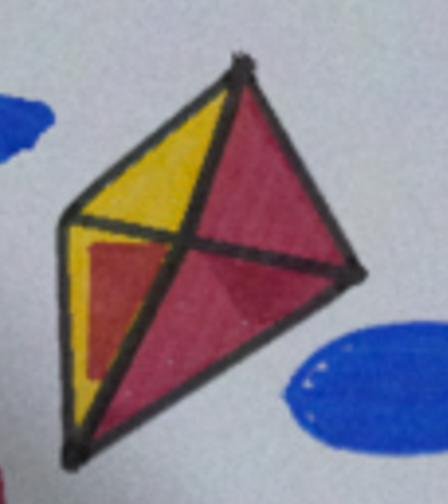

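Request:
move(
  target=[
    [0.03159,-0.43133,0.07429,0,0,0,-0.3,-0.29,-0.28,-0.3,0.1,-1,0.33,-0.94,0,0,0,0,0,0,0.15,0.15,0.15,0.15,0.5,-1,0.33,-0.85],
    [0.05096,-0.43133,0.0777,0,0,0,-0.3,-0.29,-0.28,-0.3,0.1,-1,0.33,-0.94,0,0,0,0,0,0,0.15,0.15,0.15,0.15,0.5,-1,0.33,-0.85],
  ],
  speed=[0.25,0.1],
  blend=[0.006,0],
  cameras=[],
)

Request:
move(
  target=[0.02463,0,0.00434,0,0,0,-0.3,-0.29,-0.28,-0.3,0.1,-1,0.33,-0.94,0,0,0,0,0,0,0.15,0.15,0.15,0.15,0.5,-1,0.33,-0.85],
  speed=0.006,
  stop_force=3,
  cameras=[],
)

Scene clock: 688.17 s.
left_arm: end_effector_position=(+0.4411, +0.0039, +0.0881) hand_measured=(-0.158, -0.080, -0.058, -0.068, +0.288, -1.000) hand_load_n=(+0.5, +4.0, +2.0, +6.0, +11.0, +1.5) hand_stopped_by=(force, force, force, force, force, target) hand_force_limit=0.33 hand_speed=-0.94 end_effector_quat_wxyz=(+0.643, +0.000, +0.766, -0.001) | right_arm: end_effector_position=(+0.4998, -0.4500, +0.3002) hand_measured=(+0.150, +0.150, +0.150, +0.150, +0.496, -1.000) hand_load_n=(+0.0, -0.5, +0.5, +0.0, +0.0, +0.0) hand_stopped_by=(target, target, target, target, target, target) hand_force_limit=0.33 hand_speed=-0.85 end_effector_quat_wxyz=(+0.223, -0.331, +0.760, -0.513)
Joint positions: left_arm=[2.228 -2.343 -1.361 3.425 -2.463 4.492] | right_arm=[0.17 -1.478 1.614 0.456 2.407 -2.678]
Joint torques (N m): left_arm=[-11.02 36.61 23.32 -2.45 -3.05 -1.31] | right_arm=[-6.66 -32.02 -11.48 -1.46 -0.54 -2.13]
Wrist force (N): left_arm=[-1.0 -0.8 -0.9] | right_arm=[-0.1 0.1 -0.5]
Wrist torque (N m): left_arm=[-0.14 -0.04 -0.01] | right_arm=[0.10 -0.04 0.07]
Wrist force, peak (N): left_arm=[-1.3 -2.3 -0.5] | right_arm=[0.0 0.1 -0.8]
Hand target: left_arm +0.4411, +0.0038, +0.0880; +0.643, +0.000, +0.766, -0.001 | right_arm +0.4998, -0.4500, +0.3002; +0.223, -0.331, +0.760, -0.513
Off the commanded pose: left_arm 0.000 m, 0 deg | right_arm 0.000 m, 0 deg.
move: done; blend cut to 0.0059 m at target 1
No camera images: "cameras" was empty.

Scene clock: 691.07 s.
left_arm: end_effector_position=(+0.4411, +0.0038, +0.0779) hand_measured=(-0.158, -0.080, -0.058, -0.068, +0.288, -1.000) hand_load_n=(+1.0, +4.5, +2.0, +6.0, +11.5, +1.0) hand_stopped_by=(force, force, force, force, force, target) hand_force_limit=0.33 hand_speed=-0.94 end_effector_quat_wxyz=(+0.643, +0.000, +0.766, -0.001) | right_arm: end_effector_position=(+0.4998, -0.4500, +0.3002) hand_measured=(+0.150, +0.150, +0.150, +0.150, +0.496, -1.000) hand_load_n=(+0.0, +0.0, +0.0, -0.5, +0.0, +0.0) hand_stopped_by=(target, target, target, target, target, target) hand_force_limit=0.33 hand_speed=-0.85 end_effector_quat_wxyz=(+0.223, -0.331, +0.760, -0.513)
Joint positions: left_arm=[2.228 -2.357 -1.366 3.443 -2.463 4.491] | right_arm=[0.17 -1.478 1.614 0.456 2.407 -2.678]
Joint torques (N m): left_arm=[-10.57 54.64 21.82 -3.14 -2.05 -1.11] | right_arm=[-7.51 -32.55 -11.95 -1.58 -0.65 -2.09]
Wrist force (N): left_arm=[-4.4 -1.2 -0.7] | right_arm=[0.2 0.2 -0.5]
Wrist torque (N m): left_arm=[-0.20 -0.03 0.01] | right_arm=[0.10 -0.09 0.08]
Wrist force, peak (N): left_arm=[-5.8 -0.9 -0.6] | right_arm=[0.2 0.4 -0.7]
Hand target: left_arm +0.4411, +0.0038, +0.0779; +0.643, +0.000, +0.766, -0.001 (not the last commanded pose) | right_arm +0.4998, -0.4500, +0.3002; +0.223, -0.331, +0.760, -0.513
Off the commanded pose: left_arm 0.005 m, 0 deg | right_arm 0.000 m, 0 deg.
move: contact (left_arm)
No camera images: "cameras" was empty.

Request:
move(
  target=[
    [-0.00033,0,-0.00006,0,0,0,-0.3,-0.29,-0.28,-0.3,0.1,-1,0.33,-0.94,0,0,0,0,0,0,0.15,0.15,0.15,0.15,0.5,-1,0.33,-0.85],
    [0.00107,-0.00543,-0.008,0,0,0,-0.3,-0.29,-0.28,-0.3,0.1,-1,0.33,-0.94,0,0,0,0,0,0,0.15,0.15,0.15,0.15,0.5,-1,0.33,-0.85],
    [0.00246,-0.01169,-0.01589,0,0,0,-0.3,-0.29,-0.28,-0.3,0.1,-1,0.33,-0.94,0,0,0,0,0,0,0.15,0.15,0.15,0.15,0.5,-1,0.33,-0.85],
    [0.00356,-0.0187,-0.02211,0,0,0,-0.3,-0.29,-0.28,-0.3,0.1,-1,0.33,-0.94,0,0,0,0,0,0,0.15,0.15,0.15,0.15,0.5,-1,0.33,-0.85],
    [0.00478,-0.02741,-0.02906,0,0,0,-0.3,-0.29,-0.28,-0.3,0.1,-1,0.33,-0.94,0,0,0,0,0,0,0.15,0.15,0.15,0.15,0.5,-1,0.33,-0.85],
    [0.00643,-0.03709,-0.03842,0,0,0,-0.3,-0.29,-0.28,-0.3,0.1,-1,0.33,-0.94,0,0,0,0,0,0,0.15,0.15,0.15,0.15,0.5,-1,0.33,-0.85],
    [0.00788,-0.04671,-0.04663,0,0,0,-0.3,-0.29,-0.28,-0.3,0.1,-1,0.33,-0.94,0,0,0,0,0,0,0.15,0.15,0.15,0.15,0.5,-1,0.33,-0.85],
    [0.00895,-0.05621,-0.05272,0,0,0,-0.3,-0.29,-0.28,-0.3,0.1,-1,0.33,-0.94,0,0,0,0,0,0,0.15,0.15,0.15,0.15,0.5,-1,0.33,-0.85],
    [0.01006,-0.06739,-0.05905,0,0,0,-0.3,-0.29,-0.28,-0.3,0.1,-1,0.33,-0.94,0,0,0,0,0,0,0.15,0.15,0.15,0.15,0.5,-1,0.33,-0.85],
    [0.01106,-0.07938,-0.06467,0,0,0,-0.3,-0.29,-0.28,-0.3,0.1,-1,0.33,-0.94,0,0,0,0,0,0,0.15,0.15,0.15,0.15,0.5,-1,0.33,-0.85],
    [0.01201,-0.09218,-0.07009,0,0,0,-0.3,-0.29,-0.28,-0.3,0.1,-1,0.33,-0.94,0,0,0,0,0,0,0.15,0.15,0.15,0.15,0.5,-1,0.33,-0.85],
    [0.01299,-0.10549,-0.07565,0,0,0,-0.3,-0.29,-0.28,-0.3,0.1,-1,0.33,-0.94,0,0,0,0,0,0,0.15,0.15,0.15,0.15,0.5,-1,0.33,-0.85],
  ],
  speed=[0.02,0.045,0.045,0.045,0.045,0.045,0.045,0.045,0.045,0.045,0.045,0.045],
  blend=[0,0.001,0.001,0.001,0.001,0.001,0.001,0.001,0.001,0.001,0.001,0],
  cameras=[],
)

Scene clock: 695.80 s.
left_arm: end_effector_position=(+0.3950, -0.0594, +0.0781) hand_measured=(-0.158, -0.080, -0.058, -0.068, +0.288, -1.000) hand_load_n=(+1.0, +4.5, +2.0, +5.5, +11.5, +1.5) hand_stopped_by=(force, force, force, force, force, target) hand_force_limit=0.33 hand_speed=-0.94 end_effector_quat_wxyz=(+0.643, +0.000, +0.766, -0.001) | right_arm: end_effector_position=(+0.4998, -0.4500, +0.3002) hand_measured=(+0.150, +0.150, +0.150, +0.150, +0.496, -1.000) hand_load_n=(+0.0, +0.0, +0.0, -0.5, +0.0, +0.0) hand_stopped_by=(target, target, target, target, target, target) hand_force_limit=0.33 hand_speed=-0.85 end_effector_quat_wxyz=(+0.223, -0.331, +0.760, -0.513)
Joint positions: left_arm=[2.109 -2.457 -1.175 3.303 -2.576 4.43] | right_arm=[0.17 -1.478 1.614 0.456 2.407 -2.678]
Joint torques (N m): left_arm=[-11.42 40.54 22.88 -3.1 -2.89 -1.4] | right_arm=[-7.48 -32.75 -12.18 -1.58 -0.55 -1.98]
Wrist force (N): left_arm=[-2.4 -0.5 -0.7] | right_arm=[0.1 0.2 -0.6]
Wrist torque (N m): left_arm=[-0.17 0.00 0.00] | right_arm=[0.11 -0.08 0.08]
Wrist force, peak (N): left_arm=[-4.6 -1.2 -0.7] | right_arm=[0.3 -0.1 -0.7]
Hand target: left_arm +0.3950, -0.0594, +0.0781; +0.643, +0.000, +0.766, -0.001 | right_arm +0.4998, -0.4500, +0.3002; +0.223, -0.331, +0.760, -0.513
Off the commanded pose: left_arm 0.000 m, 0 deg | right_arm 0.000 m, 0 deg.
move: done
No camera images: "cameras" was empty.

Request:
move(
  target=[
    [-0.01642,0,-0.00289,0,0,0,-0.3,-0.29,-0.28,-0.3,0.1,-1,0.33,-0.94,0,0,0,0,0,0,0.15,0.15,0.15,0.15,0.5,-1,0.33,-0.85],
    [-0.01686,0.13779,-0.00097,0,0,0,-0.3,-0.29,-0.28,-0.3,0.1,-1,0.33,-0.94,0,0,0,0,0,0,0.15,0.15,0.15,0.15,0.5,-1,0.33,-0.85],
    [-0.00028,0.13779,0.00195,0,0,0,-0.3,-0.29,-0.28,-0.3,0.1,-1,0.33,-0.94,0,0,0,0,0,0,0.15,0.15,0.15,0.15,0.5,-1,0.33,-0.85],
    [0.00046,0.13974,-0.00226,0,0,0,-0.3,-0.29,-0.28,-0.3,0.1,-1,0.33,-0.94,0,0,0,0,0,0,0.15,0.15,0.15,0.15,0.5,-1,0.33,-0.85],
    [0.00114,0.1437,-0.00608,0,0,0,-0.3,-0.29,-0.28,-0.3,0.1,-1,0.33,-0.94,0,0,0,0,0,0,0.15,0.15,0.15,0.15,0.5,-1,0.33,-0.85],
    [0.0016,0.15024,-0.00872,0,0,0,-0.3,-0.29,-0.28,-0.3,0.1,-1,0.33,-0.94,0,0,0,0,0,0,0.15,0.15,0.15,0.15,0.5,-1,0.33,-0.85],
    [0.00155,0.15776,-0.00845,0,0,0,-0.3,-0.29,-0.28,-0.3,0.1,-1,0.33,-0.94,0,0,0,0,0,0,0.15,0.15,0.15,0.15,0.5,-1,0.33,-0.85],
    [0.00121,0.16488,-0.00652,0,0,0,-0.3,-0.29,-0.28,-0.3,0.1,-1,0.33,-0.94,0,0,0,0,0,0,0.15,0.15,0.15,0.15,0.5,-1,0.33,-0.85],
    [0.00161,0.17026,-0.00877,0,0,0,-0.3,-0.29,-0.28,-0.3,0.1,-1,0.33,-0.94,0,0,0,0,0,0,0.15,0.15,0.15,0.15,0.5,-1,0.33,-0.85],
    [0.00259,0.17664,-0.01436,0,0,0,-0.3,-0.29,-0.28,-0.3,0.1,-1,0.33,-0.94,0,0,0,0,0,0,0.15,0.15,0.15,0.15,0.5,-1,0.33,-0.85],
    [0.00362,0.18384,-0.02016,0,0,0,-0.3,-0.29,-0.28,-0.3,0.1,-1,0.33,-0.94,0,0,0,0,0,0,0.15,0.15,0.15,0.15,0.5,-1,0.33,-0.85],
    [0.004,0.1904,-0.02231,0,0,0,-0.3,-0.29,-0.28,-0.3,0.1,-1,0.33,-0.94,0,0,0,0,0,0,0.15,0.15,0.15,0.15,0.5,-1,0.33,-0.85],
    [0.00381,0.1988,-0.02126,0,0,0,-0.3,-0.29,-0.28,-0.3,0.1,-1,0.33,-0.94,0,0,0,0,0,0,0.15,0.15,0.15,0.15,0.5,-1,0.33,-0.85],
    [0.00315,0.20568,-0.01751,0,0,0,-0.3,-0.29,-0.28,-0.3,0.1,-1,0.33,-0.94,0,0,0,0,0,0,0.15,0.15,0.15,0.15,0.5,-1,0.33,-0.85],
    [0.00233,0.21093,-0.01285,0,0,0,-0.3,-0.29,-0.28,-0.3,0.1,-1,0.33,-0.94,0,0,0,0,0,0,0.15,0.15,0.15,0.15,0.5,-1,0.33,-0.85],
  ],
  speed=[0.06,0.15,0.02,0.045,0.045,0.045,0.045,0.045,0.045,0.045,0.045,0.045,0.045,0.045,0.045],
  blend=[0.003,0,0,0.001,0.001,0.001,0.001,0.001,0.001,0.001,0.001,0.001,0.001,0.001,0],
  cameras=[],
)

Request:
move(
  target=[
    [-0.01642,0,-0.00289,0,0,0,-0.3,-0.29,-0.28,-0.3,0.1,-1,0.33,-0.94,0,0,0,0,0,0,0.15,0.15,0.15,0.15,0.5,-1,0.33,-0.85],
    [-0.065,0.1,-0.01,0,0,0,-0.3,-0.29,-0.28,-0.3,0.1,-1,0.33,-0.94,0,0,0,0,0,0,0.15,0.15,0.15,0.15,0.5,-1,0.33,-0.85],
    [-0.08,0.33,-0.01,0,0,0,-0.3,-0.29,-0.28,-0.3,0.1,-1,0.33,-0.94,0,0,0,0,0,0,0.15,0.15,0.15,0.15,0.5,-1,0.33,-0.85],
  ],
  speed=[0.06,0.25,0.3],
  blend=[0.003,0.02,0],
  cameras=["cam_above"],
)

Request:
zoom_image(
  camera="cam_above",
  region=[320, 200, 540, 370],
)

Request:
zoom_image(
  camera="cam_above",
  region=[380, 236, 530, 356],
)

Scene clock: 702.00 s.
left_arm: end_effector_position=(+0.3872, +0.0671, +0.0780) hand_measured=(-0.158, -0.080, -0.058, -0.068, +0.288, -1.000) hand_load_n=(+1.0, +4.5, +2.0, +5.5, +11.5, +1.5) hand_stopped_by=(force, force, force, force, force, target) hand_force_limit=0.33 hand_speed=-0.94 end_effector_quat_wxyz=(+0.643, +0.000, +0.766, -0.001) | right_arm: end_effector_position=(+0.4998, -0.4500, +0.3002) hand_measured=(+0.150, +0.150, +0.150, +0.150, +0.496, -1.000) hand_load_n=(+0.0, +0.0, +0.0, +0.0, +0.0, +0.0) hand_stopped_by=(target, target, target, target, target, target) hand_force_limit=0.33 hand_speed=-0.85 end_effector_quat_wxyz=(+0.223, -0.331, +0.760, -0.513)
Joint positions: left_arm=[2.221 -2.203 -1.656 3.577 -2.47 4.488] | right_arm=[0.17 -1.478 1.614 0.456 2.407 -2.678]
Joint torques (N m): left_arm=[11.38 49.08 7.06 3.05 2.01 1.42] | right_arm=[-8.22 -32.37 -11.51 -1.54 -0.64 -2]
Wrist force (N): left_arm=[-1.8 -1.2 -0.9] | right_arm=[0.0 -0.1 -0.5]
Wrist torque (N m): left_arm=[-0.19 0.01 -0.14] | right_arm=[0.06 -0.07 0.07]
Wrist force, peak (N): left_arm=[-3.3 -1.3 -0.7] | right_arm=[0.0 0.5 -0.6]
Hand target: left_arm +0.3872, +0.0671, +0.0780; +0.643, +0.000, +0.766, -0.001 | right_arm +0.4998, -0.4500, +0.3002; +0.223, -0.331, +0.760, -0.513
Off the commanded pose: left_arm 0.000 m, 0 deg | right_arm 0.000 m, 0 deg.
move: done
No camera images: "cameras" was empty.

Scene clock: 703.60 s.
left_arm: end_effector_position=(+0.3898, +0.2652, +0.1261) hand_measured=(-0.158, -0.080, -0.058, -0.068, +0.288, -1.000) hand_load_n=(+0.5, +4.0, +2.0, +6.0, +11.0, +2.0) hand_stopped_by=(force, force, force, force, force, target) hand_force_limit=0.33 hand_speed=-0.94 end_effector_quat_wxyz=(+0.643, +0.000, +0.766, -0.001) | right_arm: end_effector_position=(+0.4998, -0.4500, +0.3002) hand_measured=(+0.150, +0.150, +0.150, +0.150, +0.496, -1.000) hand_load_n=(+0.0, +0.0, +0.0, +0.0, +0.0, +0.0) hand_stopped_by=(target, target, target, target, target, target) hand_force_limit=0.33 hand_speed=-0.85 end_effector_quat_wxyz=(+0.223, -0.331, +0.760, -0.513)
Joint positions: left_arm=[2.566 -1.772 -2.17 3.735 -2.135 4.6] | right_arm=[0.17 -1.478 1.614 0.456 2.407 -2.678]
Joint torques (N m): left_arm=[9.66 32.42 5.55 3.69 1.87 1.49] | right_arm=[-7.61 -31.66 -11.8 -1.4 -0.43 -2.05]
Wrist force (N): left_arm=[-1.0 -1.0 -0.8] | right_arm=[0.2 0.2 -0.5]
Wrist torque (N m): left_arm=[-0.18 -0.02 -0.12] | right_arm=[0.10 -0.09 0.09]
Wrist force, peak (N): left_arm=[-1.9 -1.2 -0.8] | right_arm=[0.3 0.5 -0.6]
Hand target: left_arm +0.3898, +0.2652, +0.1261; +0.643, +0.000, +0.766, -0.001 | right_arm +0.4998, -0.4500, +0.3002; +0.223, -0.331, +0.760, -0.513
Off the commanded pose: left_arm 0.000 m, 0 deg | right_arm 0.000 m, 0 deg.
move: done
Images, in order (width x height): cam_above 896x504.

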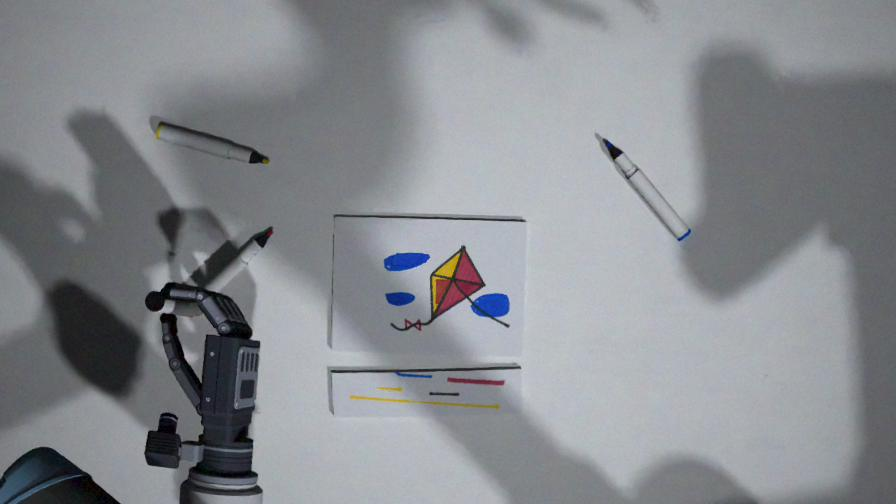

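Scaled by 2.291 from the camera's 896x504 image, which has a finer 1280x720 frame.

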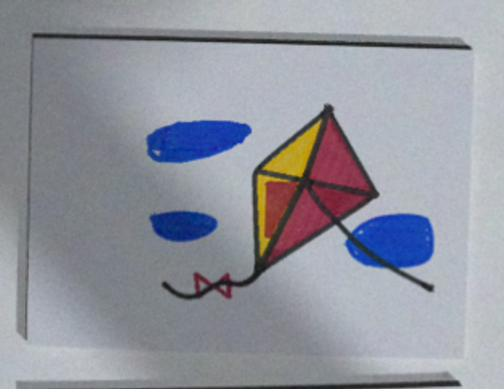

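Scaled by 3.360 from the camera's 896x504 image, which has a finer 1280x720 frame.

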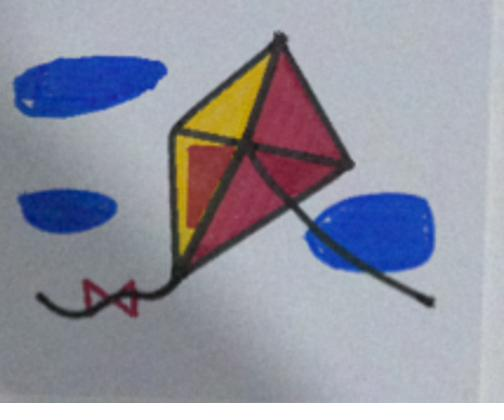

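Request:
move(
  target=[
    [-0.19206,-0.00833,-0.10121,0,0,0,-0.3,-0.29,-0.28,-0.3,0.1,-1,0.33,-0.94,0,0,0,0,0,0,0.15,0.15,0.15,0.15,0.5,-1,0.33,-0.85],
    [-0.12834,-0.02533,-0.17461,-0.2449,-0.1428,-0.5399,-0.3,-0.29,-0.28,-0.3,0.1,-1,0.33,-0.94,0,0,0,0,0,0,0.15,0.15,0.15,0.15,0.5,-1,0.33,-0.85],
    [0.15075,-0.02533,-0.12543,-0.2449,-0.1428,-0.5399,-0.3,-0.29,-0.28,-0.3,0.1,-1,0.33,-0.94,0,0,0,0,0,0,0.15,0.15,0.15,0.15,0.5,-1,0.33,-0.85],
  ],
  speed=[0.25,0.4,0.15],
  blend=[0.03,0.02,0],
  cameras=["cam_low","cam_above","cam_left_wrist"],
)

Scene clock: 710.03 s.
left_arm: end_effector_position=(+0.3000, +0.2500, +0.0501) hand_measured=(-0.158, -0.080, -0.058, -0.068, +0.288, -1.000) hand_load_n=(+0.5, +4.0, +2.0, +5.5, +11.5, +1.5) hand_stopped_by=(force, force, force, force, force, target) hand_force_limit=0.33 hand_speed=-0.94 end_effector_quat_wxyz=(-0.516, +0.766, -0.318, +0.214) | right_arm: end_effector_position=(+0.4998, -0.4500, +0.3002) hand_measured=(+0.150, +0.150, +0.150, +0.150, +0.496, -1.000) hand_load_n=(-0.5, +0.0, +0.0, +0.0, +0.0, +0.0) hand_stopped_by=(target, target, target, target, target, target) hand_force_limit=0.33 hand_speed=-0.85 end_effector_quat_wxyz=(+0.223, -0.331, +0.760, -0.513)
Joint positions: left_arm=[2.362 -2.205 -1.819 2.474 -2.757 1.593] | right_arm=[0.17 -1.478 1.614 0.456 2.407 -2.678]
Joint torques (N m): left_arm=[11.7 27.22 2.99 0.39 -3.97 1.51] | right_arm=[-7.41 -32.72 -11.47 -1.53 -0.53 -1.99]
Wrist force (N): left_arm=[-0.2 -0.5 0.3] | right_arm=[0.1 0.1 -0.4]
Wrist torque (N m): left_arm=[-0.04 -0.03 -0.09] | right_arm=[0.08 -0.07 0.08]
Wrist force, peak (N): left_arm=[-2.2 -0.8 -1.2] | right_arm=[-0.1 0.4 -0.7]
Hand target: left_arm +0.3000, +0.2500, +0.0501; -0.516, +0.766, -0.318, +0.214 | right_arm +0.4998, -0.4500, +0.3002; +0.223, -0.331, +0.760, -0.513
Off the commanded pose: left_arm 0.000 m, 0 deg | right_arm 0.000 m, 0 deg.
move: done
Images, in order (width x height): cam_low 896x504, cam_above 896x504, cam_left_wrist 672x504.

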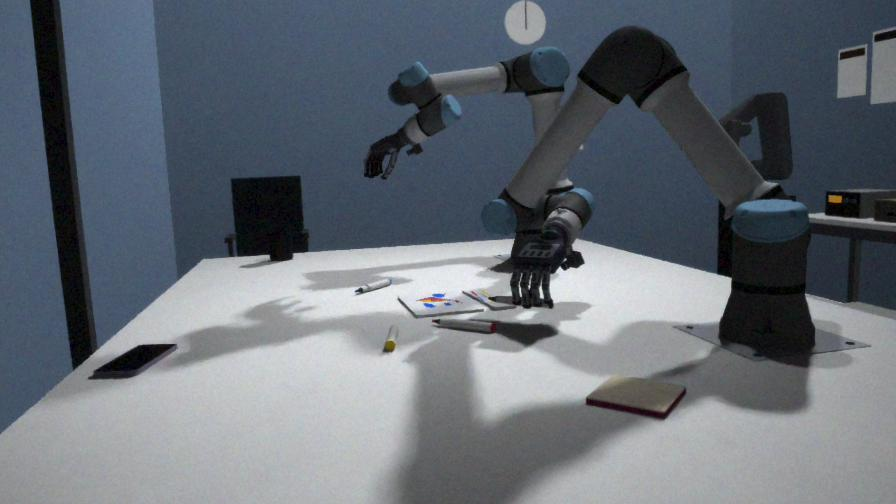

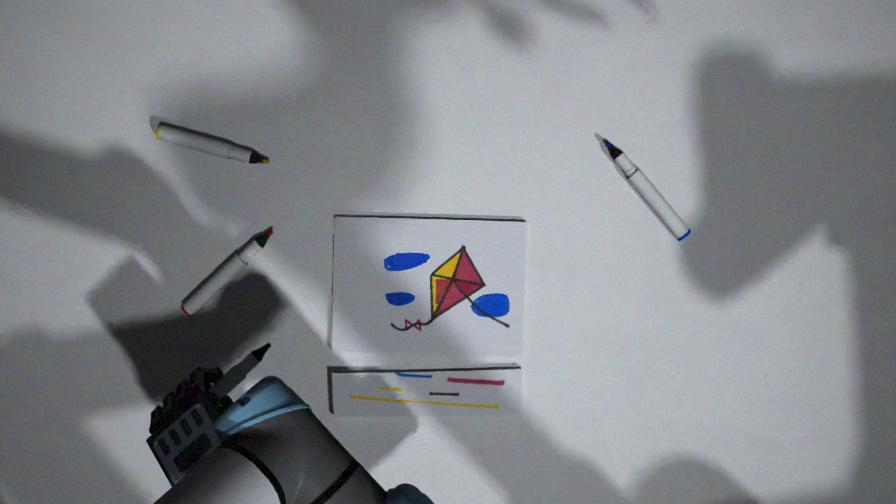

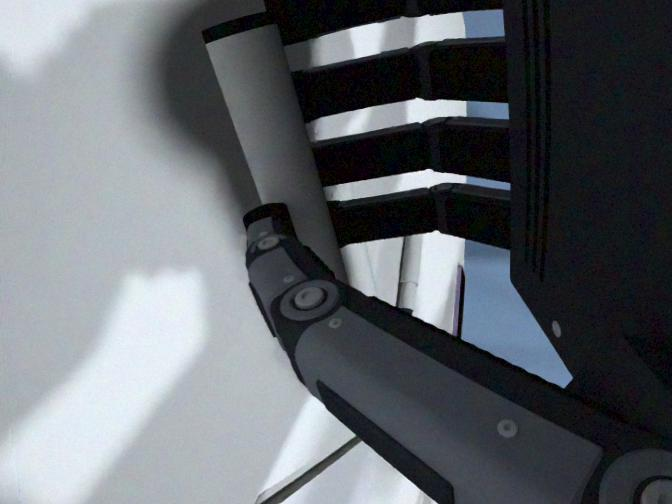

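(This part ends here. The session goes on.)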